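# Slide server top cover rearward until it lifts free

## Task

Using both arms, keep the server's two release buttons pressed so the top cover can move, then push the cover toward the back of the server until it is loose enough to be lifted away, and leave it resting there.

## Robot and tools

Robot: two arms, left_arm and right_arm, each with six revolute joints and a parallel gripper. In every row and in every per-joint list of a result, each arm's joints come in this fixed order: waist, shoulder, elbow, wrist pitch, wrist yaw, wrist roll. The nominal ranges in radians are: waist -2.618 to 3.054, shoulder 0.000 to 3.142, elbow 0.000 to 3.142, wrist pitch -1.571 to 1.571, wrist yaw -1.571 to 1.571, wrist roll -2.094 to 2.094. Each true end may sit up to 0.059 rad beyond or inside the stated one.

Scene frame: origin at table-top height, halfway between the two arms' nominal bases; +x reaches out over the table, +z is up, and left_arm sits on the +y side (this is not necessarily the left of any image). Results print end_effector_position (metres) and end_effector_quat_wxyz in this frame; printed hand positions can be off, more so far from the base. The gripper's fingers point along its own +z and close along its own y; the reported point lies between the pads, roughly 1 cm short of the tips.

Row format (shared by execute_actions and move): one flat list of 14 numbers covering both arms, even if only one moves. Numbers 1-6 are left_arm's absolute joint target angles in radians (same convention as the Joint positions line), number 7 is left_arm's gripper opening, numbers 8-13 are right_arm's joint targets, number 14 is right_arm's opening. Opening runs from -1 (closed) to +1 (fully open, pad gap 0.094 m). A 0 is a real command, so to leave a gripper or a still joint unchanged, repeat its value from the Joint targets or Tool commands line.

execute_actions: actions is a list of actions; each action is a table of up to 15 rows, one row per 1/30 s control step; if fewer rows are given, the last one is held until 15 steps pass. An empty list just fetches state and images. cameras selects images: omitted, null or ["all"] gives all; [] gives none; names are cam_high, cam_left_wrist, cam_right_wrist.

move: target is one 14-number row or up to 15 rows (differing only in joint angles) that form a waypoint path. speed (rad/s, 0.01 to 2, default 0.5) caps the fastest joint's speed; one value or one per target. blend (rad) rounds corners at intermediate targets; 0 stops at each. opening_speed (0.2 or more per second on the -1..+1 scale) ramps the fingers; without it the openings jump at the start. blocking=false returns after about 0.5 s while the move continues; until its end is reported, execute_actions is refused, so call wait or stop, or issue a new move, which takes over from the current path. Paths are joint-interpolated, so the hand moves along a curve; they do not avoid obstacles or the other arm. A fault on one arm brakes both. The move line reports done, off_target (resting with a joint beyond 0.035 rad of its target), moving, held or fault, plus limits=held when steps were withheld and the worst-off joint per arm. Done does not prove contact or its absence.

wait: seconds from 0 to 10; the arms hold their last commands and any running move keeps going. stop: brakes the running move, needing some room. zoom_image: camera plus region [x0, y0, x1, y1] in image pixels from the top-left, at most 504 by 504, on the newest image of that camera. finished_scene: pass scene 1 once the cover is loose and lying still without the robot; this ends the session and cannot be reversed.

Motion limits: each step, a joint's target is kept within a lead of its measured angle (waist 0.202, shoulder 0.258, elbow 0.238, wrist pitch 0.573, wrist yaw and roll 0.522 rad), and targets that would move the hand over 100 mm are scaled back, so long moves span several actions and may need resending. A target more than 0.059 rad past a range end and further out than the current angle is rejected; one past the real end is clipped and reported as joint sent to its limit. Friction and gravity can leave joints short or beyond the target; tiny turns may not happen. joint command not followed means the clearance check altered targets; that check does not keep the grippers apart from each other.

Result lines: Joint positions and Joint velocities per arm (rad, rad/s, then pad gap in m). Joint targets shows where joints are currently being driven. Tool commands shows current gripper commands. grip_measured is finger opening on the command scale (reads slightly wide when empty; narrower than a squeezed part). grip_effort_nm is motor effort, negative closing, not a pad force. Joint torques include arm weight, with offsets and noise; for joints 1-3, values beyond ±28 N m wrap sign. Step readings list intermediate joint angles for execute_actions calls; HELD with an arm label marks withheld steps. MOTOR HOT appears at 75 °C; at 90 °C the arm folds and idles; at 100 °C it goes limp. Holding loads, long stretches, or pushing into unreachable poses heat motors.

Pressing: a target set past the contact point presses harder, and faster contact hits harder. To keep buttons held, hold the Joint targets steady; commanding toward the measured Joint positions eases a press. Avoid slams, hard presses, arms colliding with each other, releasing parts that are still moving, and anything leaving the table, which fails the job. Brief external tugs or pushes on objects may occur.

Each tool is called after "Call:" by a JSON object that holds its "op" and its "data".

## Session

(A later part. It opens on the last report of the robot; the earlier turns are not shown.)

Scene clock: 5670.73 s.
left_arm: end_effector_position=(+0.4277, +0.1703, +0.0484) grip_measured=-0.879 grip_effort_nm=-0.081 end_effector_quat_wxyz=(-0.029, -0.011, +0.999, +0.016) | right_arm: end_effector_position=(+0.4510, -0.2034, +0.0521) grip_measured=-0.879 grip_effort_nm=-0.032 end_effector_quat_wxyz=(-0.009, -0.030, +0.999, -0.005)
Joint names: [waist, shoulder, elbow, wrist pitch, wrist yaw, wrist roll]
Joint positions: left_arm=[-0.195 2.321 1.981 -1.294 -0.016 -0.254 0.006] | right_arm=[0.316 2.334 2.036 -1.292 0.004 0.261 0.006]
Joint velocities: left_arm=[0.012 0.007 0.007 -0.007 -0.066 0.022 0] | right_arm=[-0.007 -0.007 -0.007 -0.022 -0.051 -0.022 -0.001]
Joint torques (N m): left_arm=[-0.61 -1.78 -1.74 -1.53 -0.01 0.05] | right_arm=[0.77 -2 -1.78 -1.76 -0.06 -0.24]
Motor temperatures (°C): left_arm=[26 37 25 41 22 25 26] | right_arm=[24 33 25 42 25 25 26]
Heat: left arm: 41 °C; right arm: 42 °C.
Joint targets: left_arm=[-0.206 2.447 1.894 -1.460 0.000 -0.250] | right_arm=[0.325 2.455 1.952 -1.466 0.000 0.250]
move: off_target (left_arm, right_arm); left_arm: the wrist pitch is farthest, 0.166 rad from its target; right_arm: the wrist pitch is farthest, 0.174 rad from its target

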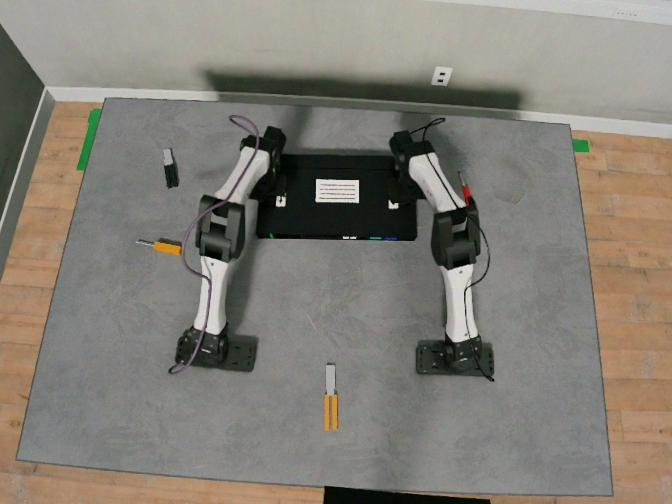

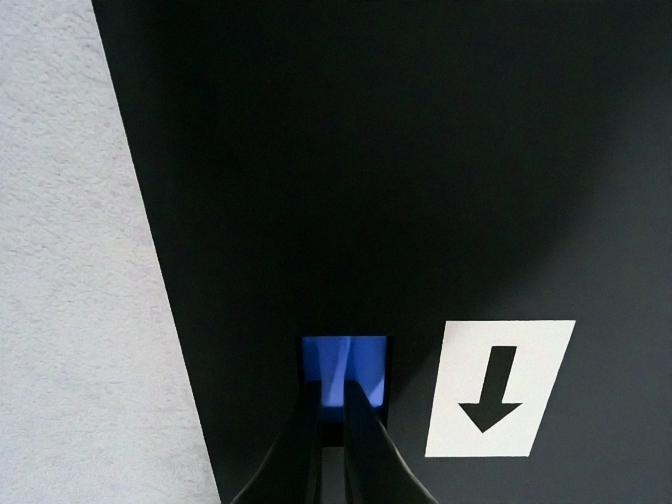

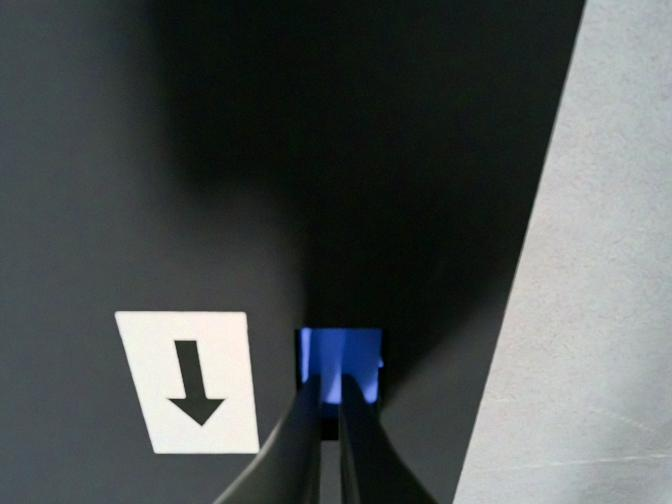

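Call:
{"op": "move", "data": {"target": [-0.199, 2.318, 1.985, -1.300, 0, -0.25, -0.88, 0.315, 2.326, 2.043, -1.280, 0, 0.25, -0.88], "speed": 0.2}}

Call:
{"op": "zoom_image", "data": {"camera": "cam_left_wrist", "region": [270, 300, 430, 460]}}

Call:
{"op": "zoom_image", "data": {"camera": "cam_right_wrist", "region": [260, 290, 420, 450]}}

Call:
{"op": "zoom_image", "data": {"camera": "cam_left_wrist", "region": [420, 300, 580, 460]}}

Call:
{"op": "zoom_image", "data": {"camera": "cam_right_wrist", "region": [105, 295, 265, 455]}}

Scene clock: 5976.60 s.
left_arm: end_effector_position=(+0.4323, +0.1692, +0.0547) grip_measured=-0.879 grip_effort_nm=-0.076 end_effector_quat_wxyz=(-0.018, -0.011, +1.000, +0.013) | right_arm: end_effector_position=(+0.4563, -0.2016, +0.0597) grip_measured=-0.879 grip_effort_nm=-0.037 end_effector_quat_wxyz=(+0.007, -0.031, +1.000, +0.000)
Joint names: [waist, shoulder, elbow, wrist pitch, wrist yaw, wrist roll]
Joint positions: left_arm=[-0.195 2.314 1.994 -1.291 -0.016 -0.254 0.006] | right_arm=[0.316 2.321 2.044 -1.281 0.004 0.26 0.006]
Joint velocities: left_arm=[-0.017 -0.017 -0.002 -0.037 -0.007 -0.022 -0.001] | right_arm=[-0.002 0.002 0.002 0.037 0.051 0.022 0]
Joint torques (N m): left_arm=[0.08 -13.24 5.59 0.09 -0.02 0.05] | right_arm=[-0.03 -13.2 5.11 0.32 -0.06 -0.21]
Motor temperatures (°C): left_arm=[26 29 25 35 22 25 26] | right_arm=[24 28 25 38 25 25 26]
Heat: left arm: 35 °C; right arm: 38 °C.
Joint targets: left_arm=[-0.199 2.318 1.985 -1.300 0.000 -0.250] | right_arm=[0.315 2.326 2.043 -1.280 0.000 0.250]
move: done

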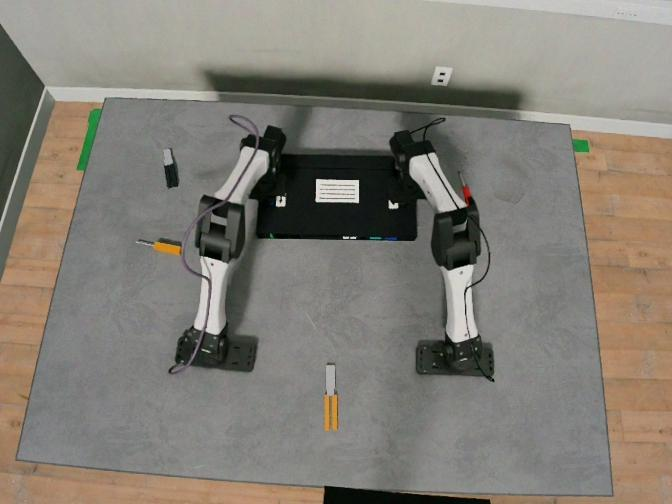

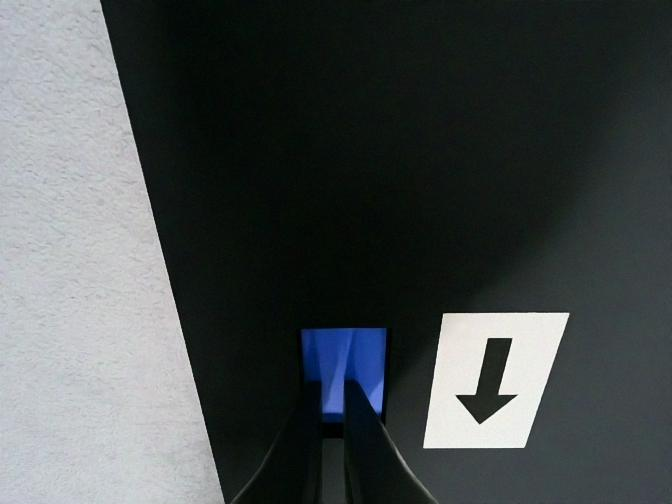

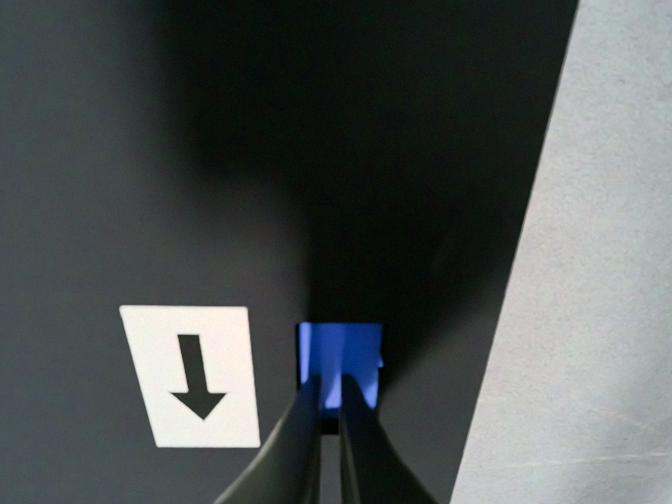

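Scaled by 3.150 from the camera's 672x504 image, which has a finer 960x720 frame.

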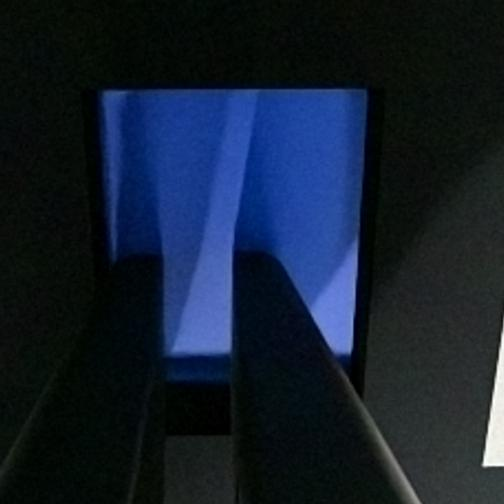

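Scaled by 3.150 from the camera's 672x504 image, which has a finer 960x720 frame.

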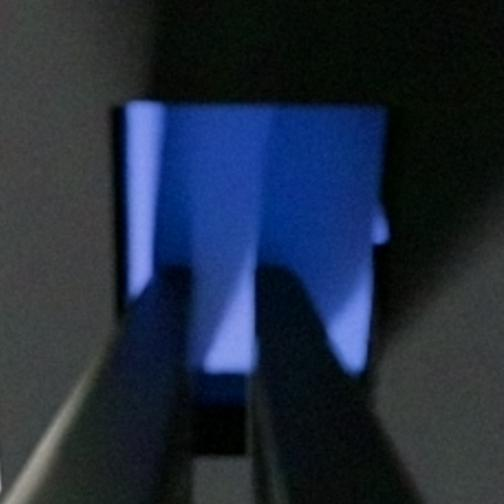

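Scaled by 3.150 from the camera's 672x504 image, which has a finer 960x720 frame.

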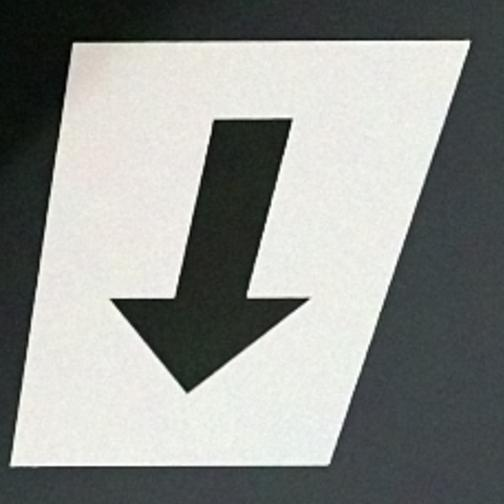

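Scaled by 3.150 from the camera's 672x504 image, which has a finer 960x720 frame.

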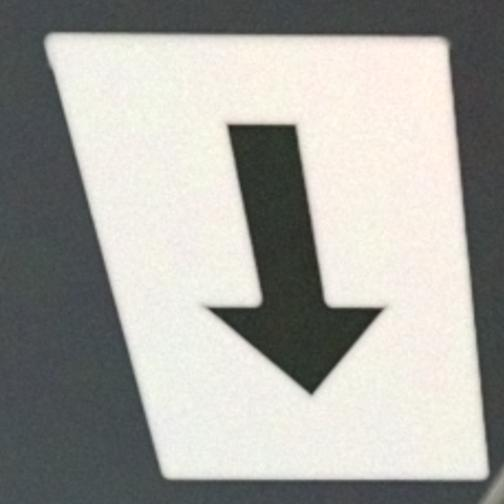

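Call:
{"op": "move", "data": {"target": [-0.199, 2.428, 1.925, -1.285, 0, -0.25, -0.88, 0.3085, 2.3466, 2.1904, -1.354, 0, 0.25, -1.0], "speed": 0.25}}

Call:
{"op": "zoom_image", "data": {"camera": "cam_right_wrist", "region": [260, 270, 420, 430]}}

Scene clock: 6098.60 s.
left_arm: end_effector_position=(+0.4320, +0.1692, +0.0509) grip_measured=-0.879 grip_effort_nm=-0.081 end_effector_quat_wxyz=(-0.019, -0.011, +1.000, +0.013) | right_arm: end_effector_position=(+0.4699, -0.1967, +0.0910) grip_measured=-0.988 grip_effort_nm=-0.637 end_effector_quat_wxyz=(+0.036, -0.031, +0.999, +0.010)
Joint names: [waist, shoulder, elbow, wrist pitch, wrist yaw, wrist roll]
Joint positions: left_arm=[-0.195 2.317 1.985 -1.282 -0.016 -0.254 0.006] | right_arm=[0.316 2.321 2.166 -1.341 0.002 0.259 0.001]
Joint velocities: left_arm=[-0.007 -0.007 -0.022 -0.007 -0.037 -0.037 0] | right_arm=[-0.007 0.002 -0.017 0.007 -0.066 -0.051 0]
Joint torques (N m): left_arm=[0.1 -3.19 0.85 0.15 -0.01 0.05] | right_arm=[-0.65 -11.38 7.17 0.27 -0.06 -0.21]
Motor temperatures (°C): left_arm=[26 49 28 29 22 25 25] | right_arm=[24 48 29 34 25 24 26]
Heat: left arm: 49 °C; right arm: 48 °C.
Joint targets: left_arm=[-0.199 2.428 1.925 -1.285 0.000 -0.250] | right_arm=[0.309 2.347 2.190 -1.354 0.000 0.250]
move: off_target (left_arm); left_arm: the shoulder is farthest, 0.111 rad from its target

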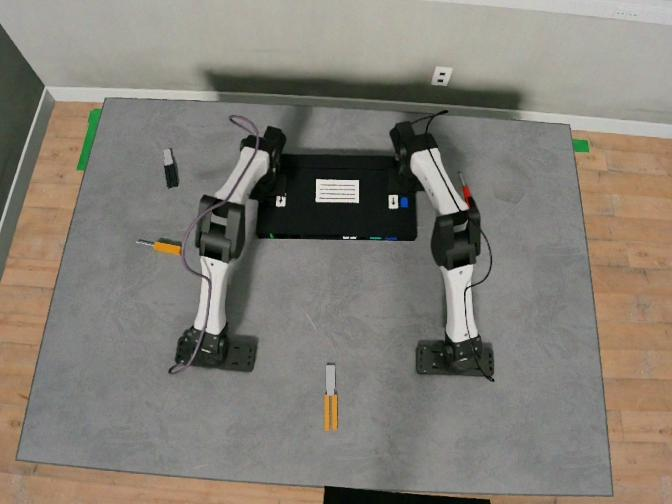

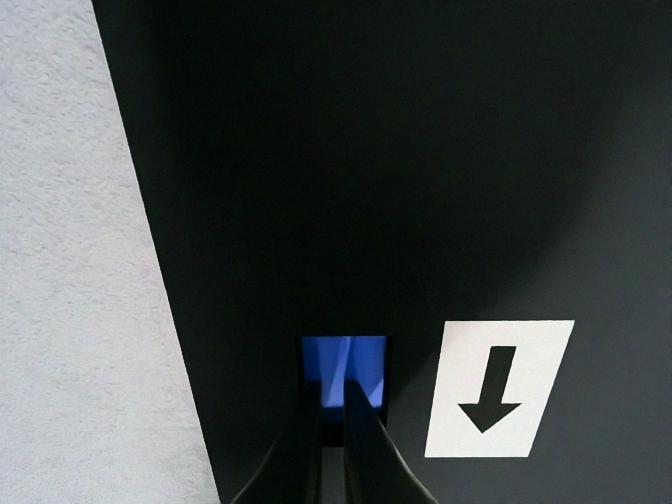

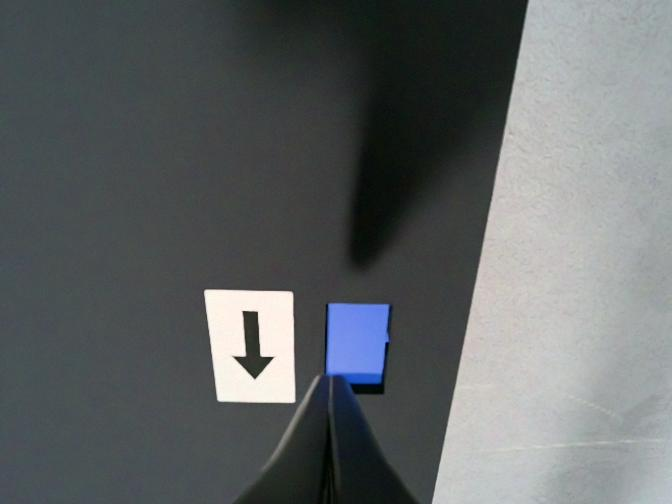

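Scaled by 3.150 from the camera's 672x504 image, which has a finer 960x720 frame.

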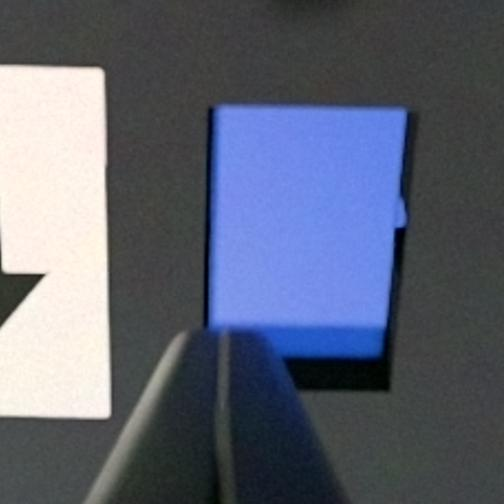

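Call:
{"op": "move", "data": {"target": [-0.199, 2.428, 1.925, -1.285, 0, -0.25, -0.88, 0.300, 2.0, 1.70, -1.155, 0, 0.25, -1.0], "speed": 0.4}}

Call:
{"op": "zoom_image", "data": {"camera": "cam_right_wrist", "region": [310, 60, 430, 180]}}

Scene clock: 6141.40 s.
left_arm: end_effector_position=(+0.4320, +0.1692, +0.0509) grip_measured=-0.879 grip_effort_nm=-0.081 end_effector_quat_wxyz=(-0.019, -0.011, +1.000, +0.013) | right_arm: end_effector_position=(+0.4142, -0.2185, +0.0927) grip_measured=-0.988 grip_effort_nm=-0.637 end_effector_quat_wxyz=(+0.039, -0.027, +0.999, +0.011)
Joint names: [waist, shoulder, elbow, wrist pitch, wrist yaw, wrist roll]
Joint positions: left_arm=[-0.195 2.317 1.985 -1.282 -0.016 -0.254 0.006] | right_arm=[0.308 2.036 1.716 -1.169 0.002 0.259 0.001]
Joint velocities: left_arm=[-0.002 0.007 -0.022 -0.007 -0.022 0.051 0.001] | right_arm=[0.017 0.002 0.012 -0.022 0.066 -0.022 0.001]
Joint torques (N m): left_arm=[0.08 -3.15 0.8 0.15 -0.01 0.04] | right_arm=[-0.72 -15.06 4 0.59 -0.05 -0.21]
Motor temperatures (°C): left_arm=[26 38 27 28 22 25 25] | right_arm=[24 43 33 33 25 24 26]
Heat: left arm: 38 °C; right arm: 43 °C.
Joint targets: left_arm=[-0.199 2.428 1.925 -1.285 0.000 -0.250] | right_arm=[0.300 2.000 1.700 -1.155 0.000 0.250]
move: off_target (left_arm, right_arm); left_arm: the shoulder is farthest, 0.111 rad from its target; right_arm: the shoulder is farthest, 0.036 rad from its target

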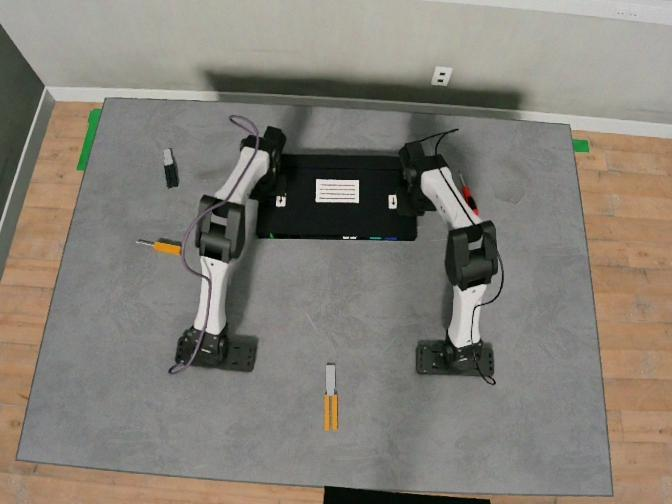

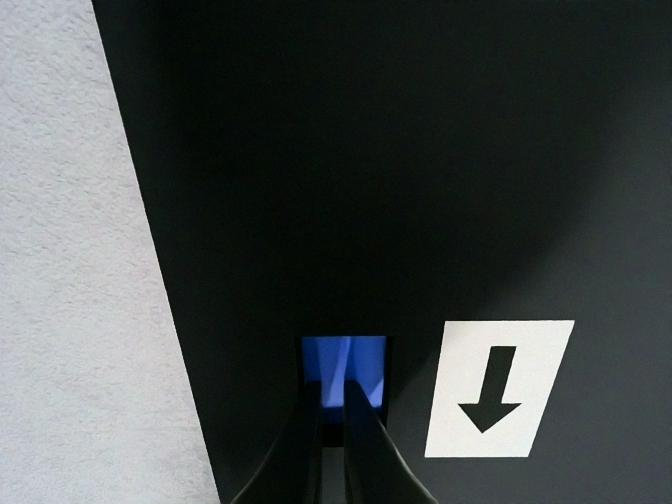

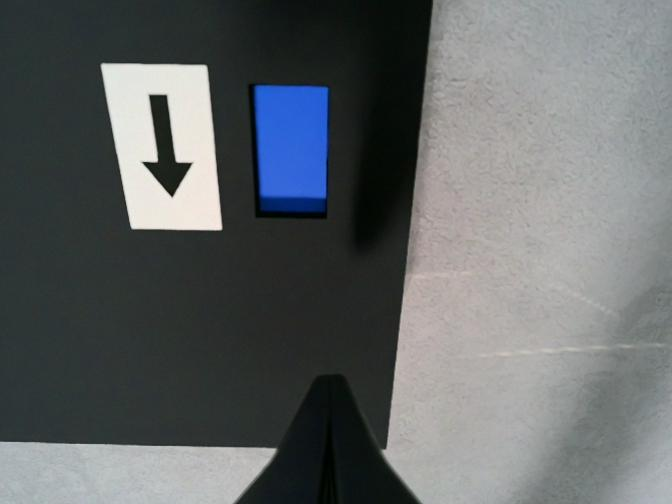

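Scaled by 4.200 from the camera's 672x504 image, which has a finer 960x720 frame.

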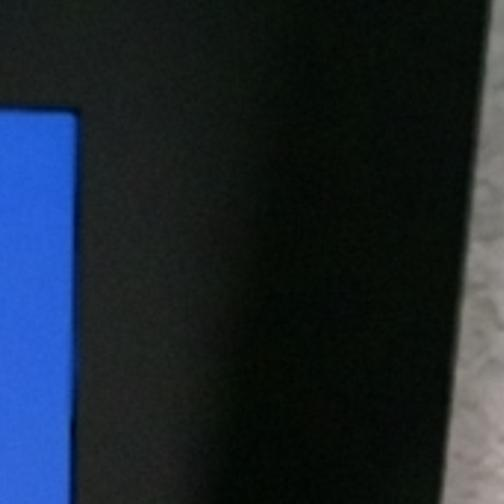

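Call:
{"op": "zoom_image", "data": {"camera": "cam_right_wrist", "region": [225, 75, 365, 235]}}

Call:
{"op": "zoom_image", "data": {"camera": "cam_right_wrist", "region": [240, 160, 340, 230]}}

Call:
{"op": "zoom_image", "data": {"camera": "cam_high", "region": [230, 110, 450, 260]}}

Scaled by 3.150 from the camera's 672x504 image, which has a finer 960x720 frame.

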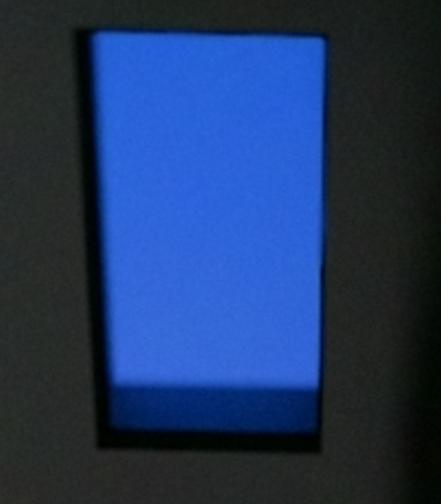

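Scaled by 5.040 from the camera's 672x504 image, which has a finer 960x720 frame.

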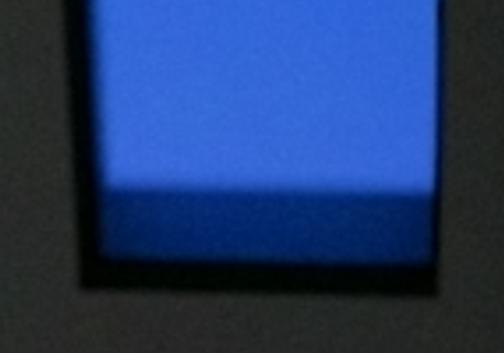

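Scaled by 2.291 from the camera's 672x504 image, which has a finer 960x720 frame.

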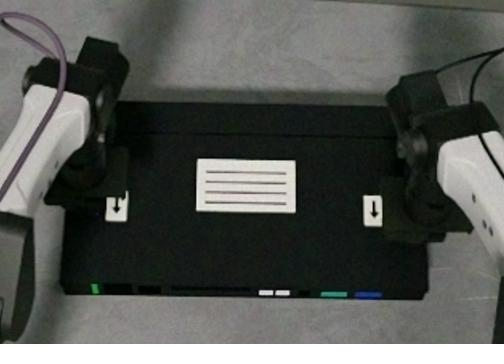

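Call:
{"op": "zoom_image", "data": {"camera": "cam_right_wrist", "region": [295, 80, 345, 150]}}

Call:
{"op": "zoom_image", "data": {"camera": "cam_right_wrist", "region": [295, 140, 345, 220]}}

Scaled by 7.200 from the camera's 672x504 image, which has a finer 960x720 frame.

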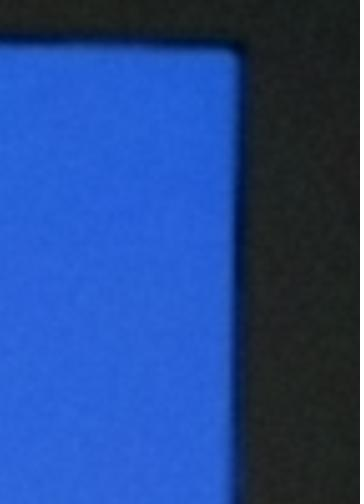

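Scaled by 6.300 from the camera's 672x504 image, which has a finer 960x720 frame.

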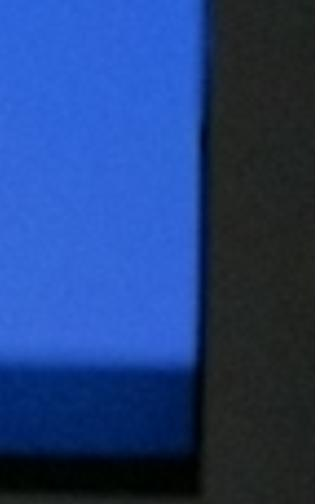

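Call:
{"op": "move", "data": {"target": [-0.199, 2.428, 1.925, -1.285, 0, -0.25, -0.88, 0.292, 2.43, 2.279, -1.433, 0, 0.25, -1.0], "speed": 0.4}}

Call:
{"op": "zoom_image", "data": {"camera": "cam_right_wrist", "region": [260, 270, 420, 430]}}

Scene clock: 6207.07 s.
left_arm: end_effector_position=(+0.4320, +0.1692, +0.0509) grip_measured=-0.879 grip_effort_nm=-0.076 end_effector_quat_wxyz=(-0.019, -0.011, +1.000, +0.013) | right_arm: end_effector_position=(+0.4692, -0.2046, +0.0755) grip_measured=-0.988 grip_effort_nm=-0.637 end_effector_quat_wxyz=(+0.000, -0.023, +1.000, -0.001)
Joint names: [waist, shoulder, elbow, wrist pitch, wrist yaw, wrist roll]
Joint positions: left_arm=[-0.195 2.317 1.985 -1.282 -0.016 -0.254 0.006] | right_arm=[0.3 2.405 2.252 -1.42 0.002 0.259 0.001]
Joint velocities: left_arm=[0.012 0.002 -0.002 -0.007 -0.022 -0.007 -0.001] | right_arm=[0.002 0.012 0.007 -0.037 -0.051 -0.051 0]
Joint torques (N m): left_arm=[0.09 -3.12 0.84 0.15 -0.02 0.04] | right_arm=[-0.83 -11.79 7.16 0.09 -0.05 -0.18]
Motor temperatures (°C): left_arm=[26 34 26 27 22 25 25] | right_arm=[24 54 30 32 25 24 27]
Heat: left arm: 34 °C; right arm: 54 °C.
Joint targets: left_arm=[-0.199 2.428 1.925 -1.285 0.000 -0.250] | right_arm=[0.292 2.430 2.279 -1.433 0.000 0.250]
move: off_target (left_arm); left_arm: the shoulder is farthest, 0.111 rad from its target

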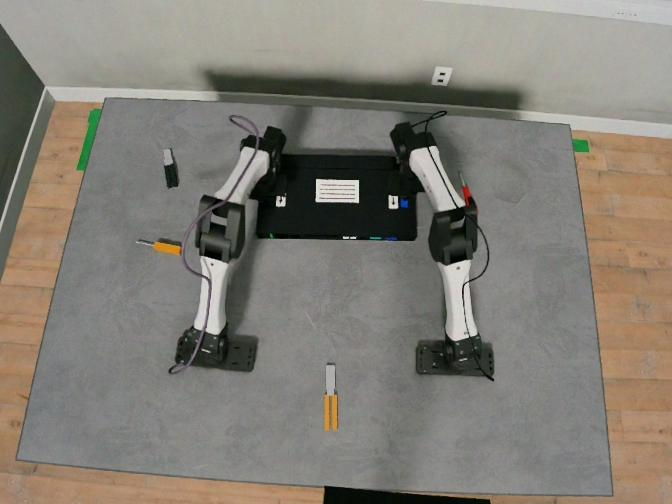

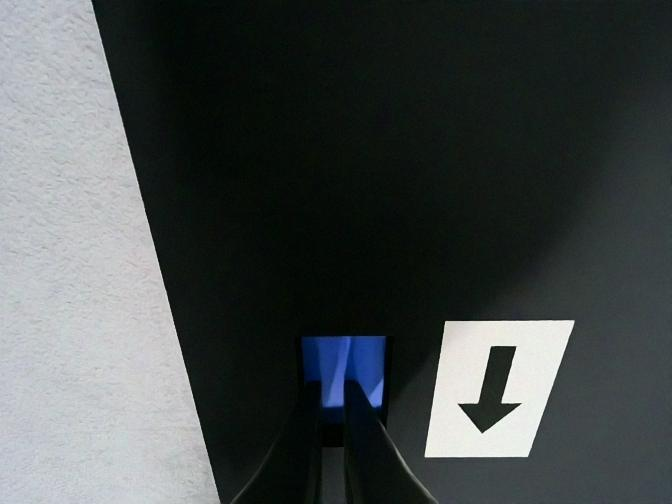

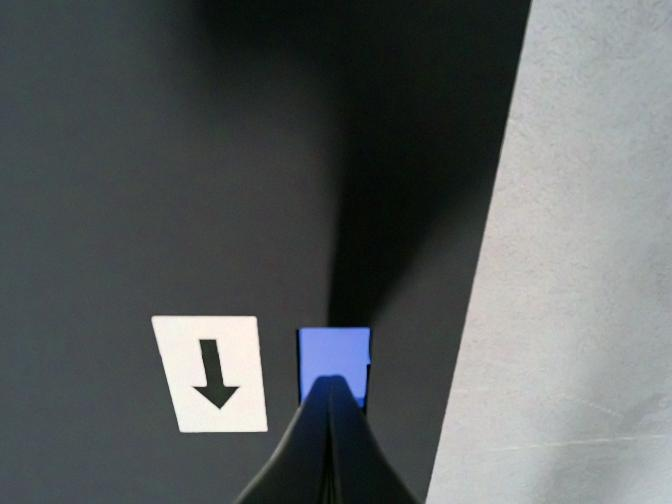

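Scaled by 3.150 from the camera's 672x504 image, which has a finer 960x720 frame.

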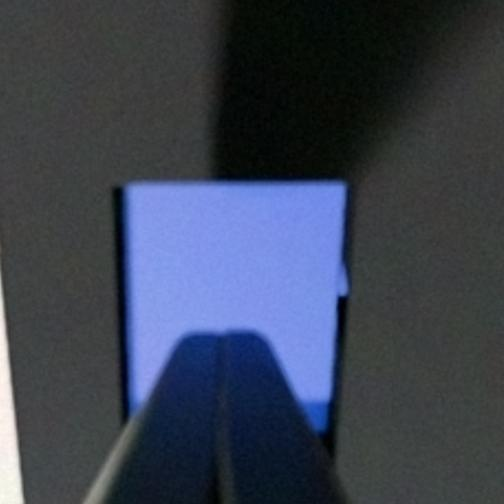

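Call:
{"op": "move", "data": {"target": [[-0.199, 2.428, 1.925, -1.285, 0, -0.25, -0.88, 0.289, 2.43, 2.19, -1.345, 0, 0.25, -1.0], [-0.199, 2.428, 1.925, -1.285, 0, -0.25, -0.88, 0.289, 2.529, 2.1095, -1.338, 0, 0.25, -1.0]], "speed": 0.12}}

Call:
{"op": "zoom_image", "data": {"camera": "cam_right_wrist", "region": [260, 300, 420, 460]}}

Call:
{"op": "zoom_image", "data": {"camera": "cam_right_wrist", "region": [105, 280, 265, 440]}}

Scene clock: 6221.37 s.
left_arm: end_effector_position=(+0.4320, +0.1692, +0.0509) grip_measured=-0.879 grip_effort_nm=-0.076 end_effector_quat_wxyz=(-0.019, -0.011, +1.000, +0.013) | right_arm: end_effector_position=(+0.4693, -0.2058, +0.0543) grip_measured=-0.988 grip_effort_nm=-0.637 end_effector_quat_wxyz=(-0.004, -0.022, +1.000, -0.002)
Joint names: [waist, shoulder, elbow, wrist pitch, wrist yaw, wrist roll]
Joint positions: left_arm=[-0.195 2.317 1.985 -1.282 -0.016 -0.254 0.006] | right_arm=[0.297 2.409 2.176 -1.347 0.002 0.259 0.001]
Joint velocities: left_arm=[-0.002 0.012 0.002 0.066 -0.037 -0.037 0] | right_arm=[-0.007 -0.007 -0.007 0.022 -0.066 -0.022 -0.001]
Joint torques (N m): left_arm=[0.05 -3.11 0.81 0.15 0 0.05] | right_arm=[-0.77 -2.56 -0.27 0.33 -0.05 -0.24]
Motor temperatures (°C): left_arm=[26 33 26 27 22 25 25] | right_arm=[24 50 30 31 25 24 27]
Heat: left arm: 33 °C; right arm: 50 °C.
Joint targets: left_arm=[-0.199 2.428 1.925 -1.285 0.000 -0.250] | right_arm=[0.289 2.529 2.109 -1.338 0.000 0.250]
move: off_target (left_arm, right_arm); left_arm: the shoulder is farthest, 0.111 rad from its target; right_arm: the shoulder is farthest, 0.120 rad from its target

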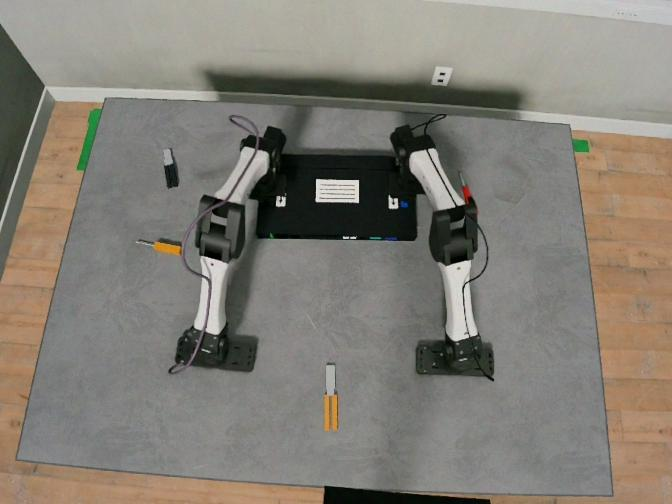

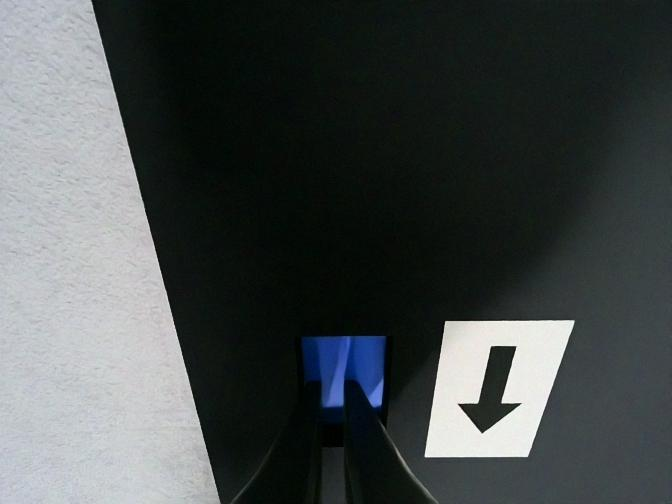

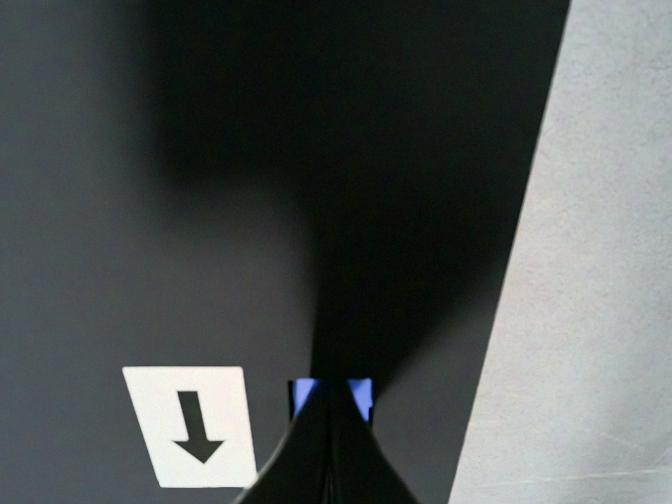

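Scaled by 3.150 from the camera's 672x504 image, which has a finer 960x720 frame.

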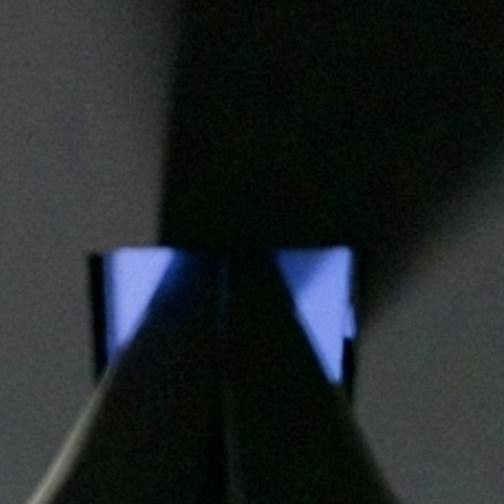

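Scaled by 3.150 from the camera's 672x504 image, which has a finer 960x720 frame.

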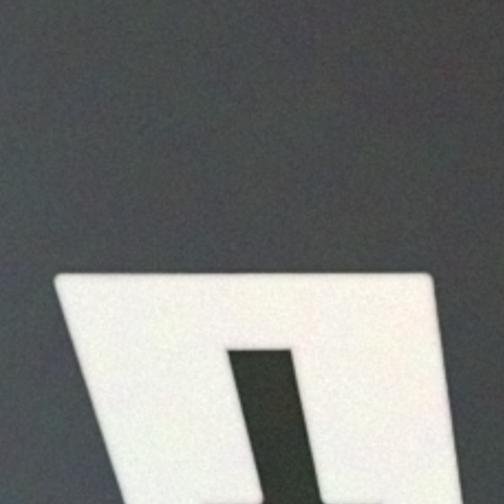

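Call:
{"op": "move", "data": {"target": [-0.199, 2.428, 1.925, -1.285, 0, -0.25, -0.88, 0.289, 2.419, 2.170, -1.338, 0, 0.25, -1.0], "speed": 0.15, "cameras": ["cam_right_wrist"]}}

Call:
{"op": "zoom_image", "data": {"camera": "cam_right_wrist", "region": [260, 300, 420, 460]}}

Call:
{"op": "move", "data": {"target": [-0.199, 2.428, 1.925, -1.285, 0, -0.25, -0.88, 0.289, 2.47, 2.142, -1.338, 0, 0.25, -1.0], "speed": 0.15, "cameras": ["cam_right_wrist"]}}

Call:
{"op": "move", "data": {"target": [-0.199, 2.428, 1.925, -1.285, 0, -0.25, -0.88, 0.289, 2.50, 2.1255, -1.338, 0, 0.25, -1.0], "speed": 0.15, "cameras": ["cam_right_wrist"]}}

Call:
{"op": "move", "data": {"target": [-0.199, 2.428, 1.925, -1.285, 0, -0.25, -0.88, 0.289, 2.55, 2.098, -1.338, 0, 0.25, -1.0], "speed": 0.15, "cameras": ["cam_right_wrist"]}}

Call:
{"op": "zoom_image", "data": {"camera": "cam_right_wrist", "region": [260, 300, 420, 460]}}

Scene clock: 6250.67 s.
left_arm: end_effector_position=(+0.4320, +0.1692, +0.0509) grip_measured=-0.879 grip_effort_nm=-0.071 end_effector_quat_wxyz=(-0.019, -0.011, +1.000, +0.013) | right_arm: end_effector_position=(+0.4706, -0.2054, +0.0594) grip_measured=-0.988 grip_effort_nm=-0.632 end_effector_quat_wxyz=(+0.002, -0.022, +1.000, +0.000)
Joint names: [waist, shoulder, elbow, wrist pitch, wrist yaw, wrist roll]
Joint positions: left_arm=[-0.195 2.317 1.985 -1.282 -0.016 -0.254 0.006] | right_arm=[0.297 2.398 2.177 -1.345 0.002 0.259 0.001]
Joint velocities: left_arm=[-0.012 0.012 -0.012 -0.037 0.022 -0.037 -0.001] | right_arm=[-0.012 -0.002 0.002 -0.037 -0.037 0.037 0.001]
Joint torques (N m): left_arm=[0.05 -3.19 0.81 0.14 -0.02 0.05] | right_arm=[-0.8 -12.11 4.55 0.33 -0.01 -0.23]
Motor temperatures (°C): left_arm=[26 33 26 27 22 25 25] | right_arm=[24 41 29 31 25 24 27]
Heat: left arm: 33 °C; right arm: 41 °C.
Joint targets: left_arm=[-0.199 2.428 1.925 -1.285 0.000 -0.250] | right_arm=[0.289 2.419 2.170 -1.338 0.000 0.250]
move: off_target (left_arm); left_arm: the shoulder is farthest, 0.111 rad from its target
Images, in order (width x height): cam_right_wrist 672x504.

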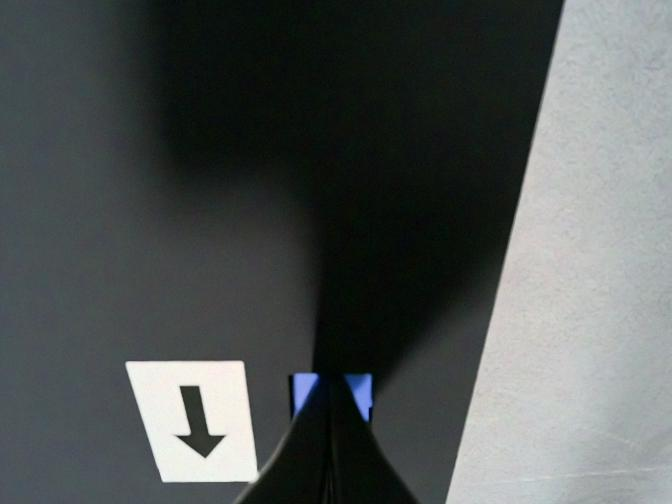

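Scaled by 3.150 from the camera's 672x504 image, which has a finer 960x720 frame.

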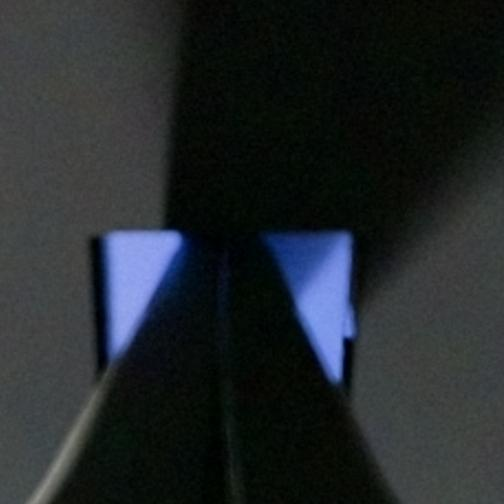

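Scene clock: 6251.37 s.
left_arm: end_effector_position=(+0.4320, +0.1692, +0.0509) grip_measured=-0.879 grip_effort_nm=-0.081 end_effector_quat_wxyz=(-0.019, -0.011, +1.000, +0.013) | right_arm: end_effector_position=(+0.4706, -0.2054, +0.0594) grip_measured=-0.988 grip_effort_nm=-0.637 end_effector_quat_wxyz=(+0.002, -0.022, +1.000, +0.000)
Joint names: [waist, shoulder, elbow, wrist pitch, wrist yaw, wrist roll]
Joint positions: left_arm=[-0.195 2.317 1.985 -1.282 -0.016 -0.254 0.006] | right_arm=[0.297 2.398 2.177 -1.345 0.002 0.259 0.001]
Joint velocities: left_arm=[-0.007 0.012 0.012 -0.022 0.022 0.081 0] | right_arm=[-0.002 -0.007 -0.017 0.022 -0.007 -0.037 0]
Joint torques (N m): left_arm=[0.09 -3.15 0.79 0.15 -0.02 0.05] | right_arm=[-0.69 -7.17 2.41 0.32 -0.03 -0.21]
Motor temperatures (°C): left_arm=[26 33 26 27 22 25 25] | right_arm=[24 41 29 31 25 24 27]
Heat: left arm: 33 °C; right arm: 41 °C.
Joint targets: left_arm=[-0.199 2.428 1.925 -1.285 0.000 -0.250] | right_arm=[0.289 2.470 2.142 -1.338 0.000 0.250]
move: off_target (left_arm, right_arm); left_arm: the shoulder is farthest, 0.111 rad from its target; right_arm: the shoulder is farthest, 0.072 rad from its target
Images, in order (width x height): cam_right_wrist 672x504.

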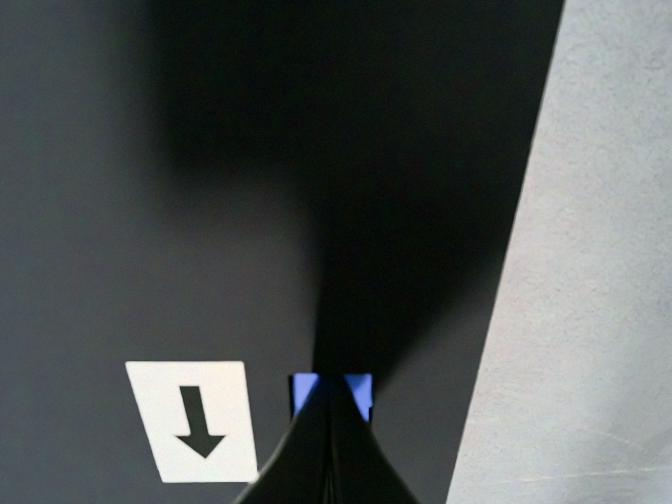

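Scene clock: 6252.07 s.
left_arm: end_effector_position=(+0.4320, +0.1692, +0.0509) grip_measured=-0.879 grip_effort_nm=-0.081 end_effector_quat_wxyz=(-0.019, -0.011, +1.000, +0.013) | right_arm: end_effector_position=(+0.4702, -0.2056, +0.0564) grip_measured=-0.988 grip_effort_nm=-0.637 end_effector_quat_wxyz=(-0.001, -0.022, +1.000, -0.001)
Joint names: [waist, shoulder, elbow, wrist pitch, wrist yaw, wrist roll]
Joint positions: left_arm=[-0.195 2.317 1.985 -1.282 -0.016 -0.254 0.006] | right_arm=[0.297 2.405 2.177 -1.345 0.002 0.259 0.001]
Joint velocities: left_arm=[-0.002 -0.002 0.002 -0.081 -0.051 0.007 0.002] | right_arm=[-0.012 0.012 -0.002 -0.007 -0.022 -0.007 0]
Joint torques (N m): left_arm=[0.06 -3.18 0.83 0.14 -0.01 0.06] | right_arm=[-0.68 -5.08 0.99 0.35 -0.04 -0.23]
Motor temperatures (°C): left_arm=[26 33 26 27 22 25 25] | right_arm=[24 41 29 31 25 24 27]
Heat: left arm: 33 °C; right arm: 41 °C.
Joint targets: left_arm=[-0.199 2.428 1.925 -1.285 0.000 -0.250] | right_arm=[0.289 2.500 2.125 -1.338 0.000 0.250]
move: off_target (left_arm, right_arm); left_arm: the shoulder is farthest, 0.111 rad from its target; right_arm: the shoulder is farthest, 0.095 rad from its target
Images, in order (width x height): cam_right_wrist 672x504.

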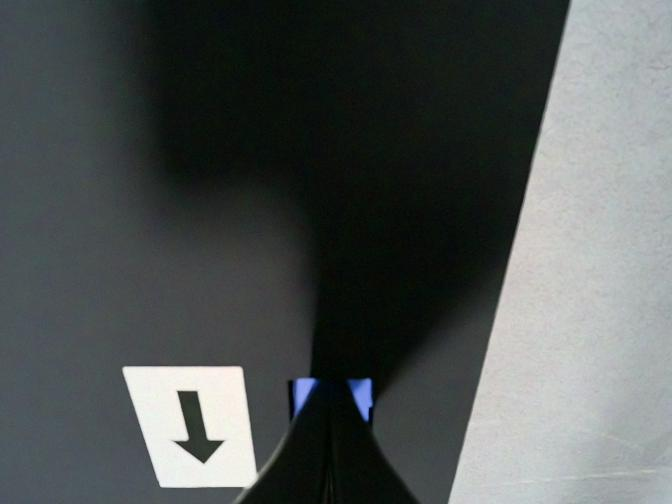

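Scene clock: 6252.77 s.
left_arm: end_effector_position=(+0.4320, +0.1692, +0.0509) grip_measured=-0.879 grip_effort_nm=-0.081 end_effector_quat_wxyz=(-0.019, -0.011, +1.000, +0.013) | right_arm: end_effector_position=(+0.4679, -0.2063, +0.0520) grip_measured=-0.988 grip_effort_nm=-0.642 end_effector_quat_wxyz=(-0.008, -0.022, +1.000, -0.003)
Joint names: [waist, shoulder, elbow, wrist pitch, wrist yaw, wrist roll]
Joint positions: left_arm=[-0.195 2.317 1.985 -1.282 -0.016 -0.254 0.006] | right_arm=[0.297 2.411 2.171 -1.347 0.002 0.259 0.001]
Joint velocities: left_arm=[-0.017 -0.002 -0.002 -0.007 -0.066 -0.051 0] | right_arm=[-0.002 0.007 0.007 0.066 0.007 -0.007 0.001]
Joint torques (N m): left_arm=[0.1 -3.14 0.8 0.15 -0.02 0.05] | right_arm=[-0.72 -0.77 -0.81 0.35 -0.01 -0.23]
Motor temperatures (°C): left_arm=[26 33 26 27 22 25 25] | right_arm=[24 41 29 31 25 24 27]
Heat: left arm: 33 °C; right arm: 41 °C.
Joint targets: left_arm=[-0.199 2.428 1.925 -1.285 0.000 -0.250] | right_arm=[0.289 2.550 2.098 -1.338 0.000 0.250]
move: off_target (left_arm, right_arm); left_arm: the shoulder is farthest, 0.111 rad from its target; right_arm: the shoulder is farthest, 0.139 rad from its target
Images, in order (width x height): cam_right_wrist 672x504.

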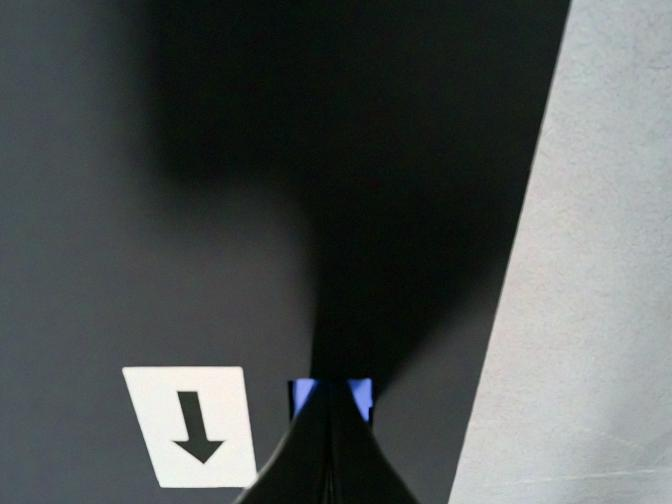

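Scaled by 3.150 from the camera's 672x504 image, which has a finer 960x720 frame.

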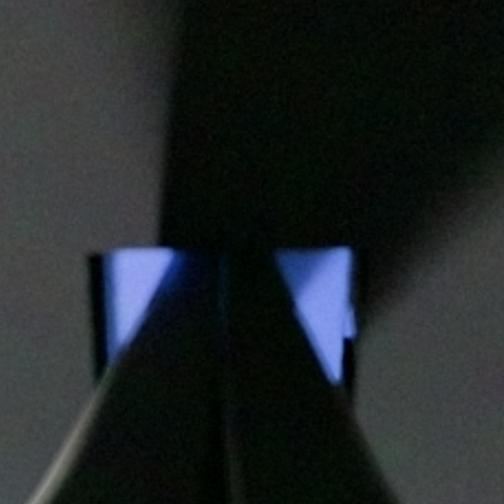

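Call:
{"op": "zoom_image", "data": {"camera": "cam_right_wrist", "region": [432, 264, 672, 504]}}

Call:
{"op": "move", "data": {"target": [-0.199, 2.428, 1.925, -1.285, 0, -0.25, -0.88, 0.289, 2.49, 2.13, -1.338, 0, 0.25, -1.0], "speed": 0.15, "cameras": ["cam_right_wrist"]}}

Call:
{"op": "zoom_image", "data": {"camera": "cam_right_wrist", "region": [432, 264, 672, 504]}}

Scaled by 2.100 from the camera's 672x504 image, which has a finer 960x720 frame.

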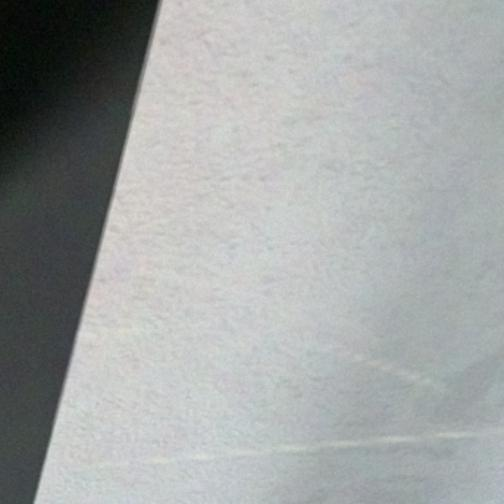

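Scene clock: 6314.00 s.
left_arm: end_effector_position=(+0.4320, +0.1692, +0.0509) grip_measured=-0.879 grip_effort_nm=-0.076 end_effector_quat_wxyz=(-0.019, -0.011, +1.000, +0.013) | right_arm: end_effector_position=(+0.4696, -0.2057, +0.0552) grip_measured=-0.988 grip_effort_nm=-0.637 end_effector_quat_wxyz=(-0.002, -0.022, +1.000, -0.002)
Joint names: [waist, shoulder, elbow, wrist pitch, wrist yaw, wrist roll]
Joint positions: left_arm=[-0.195 2.317 1.985 -1.282 -0.016 -0.254 0.006] | right_arm=[0.297 2.405 2.173 -1.343 0.002 0.259 0.001]
Joint velocities: left_arm=[0.002 -0.012 0.027 -0.022 -0.007 0.037 0] | right_arm=[0.002 0.002 0.012 -0.051 -0.007 -0.022 0.002]
Joint torques (N m): left_arm=[0.05 -3.14 0.81 0.15 -0.02 0.05] | right_arm=[-0.76 -5.94 1.57 0.32 -0.05 -0.2]
Motor temperatures (°C): left_arm=[26 32 26 26 22 25 25] | right_arm=[24 34 27 30 25 24 27]
Heat: left arm: 32 °C; right arm: 34 °C.
Joint targets: left_arm=[-0.199 2.428 1.925 -1.285 0.000 -0.250] | right_arm=[0.289 2.490 2.130 -1.338 0.000 0.250]
move: off_target (left_arm, right_arm); left_arm: the shoulder is farthest, 0.111 rad from its target; right_arm: the shoulder is farthest, 0.085 rad from its target
Images, in order (width x height): cam_right_wrist 672x504.

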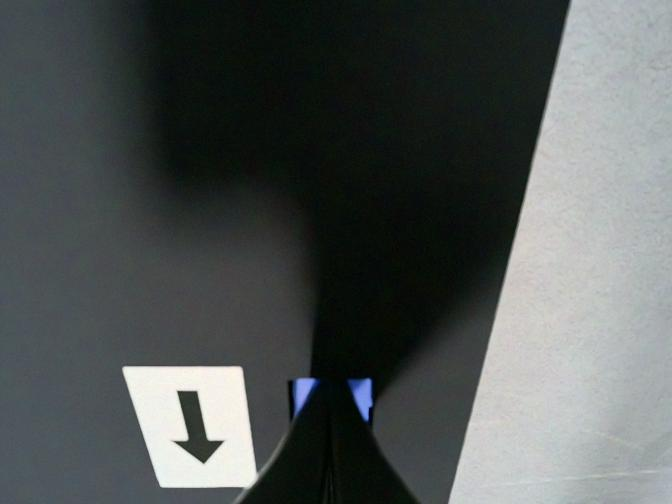

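Scaled by 2.100 from the camera's 672x504 image, which has a finer 960x720 frame.

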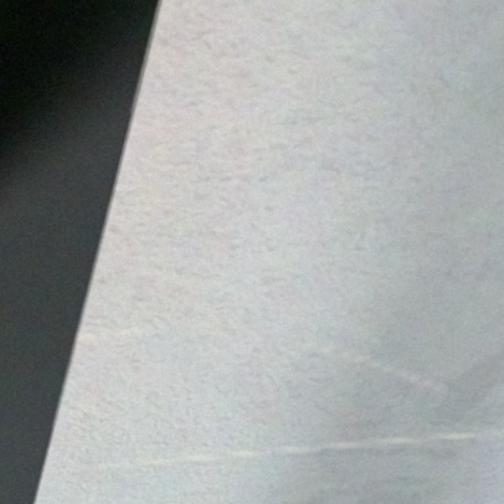

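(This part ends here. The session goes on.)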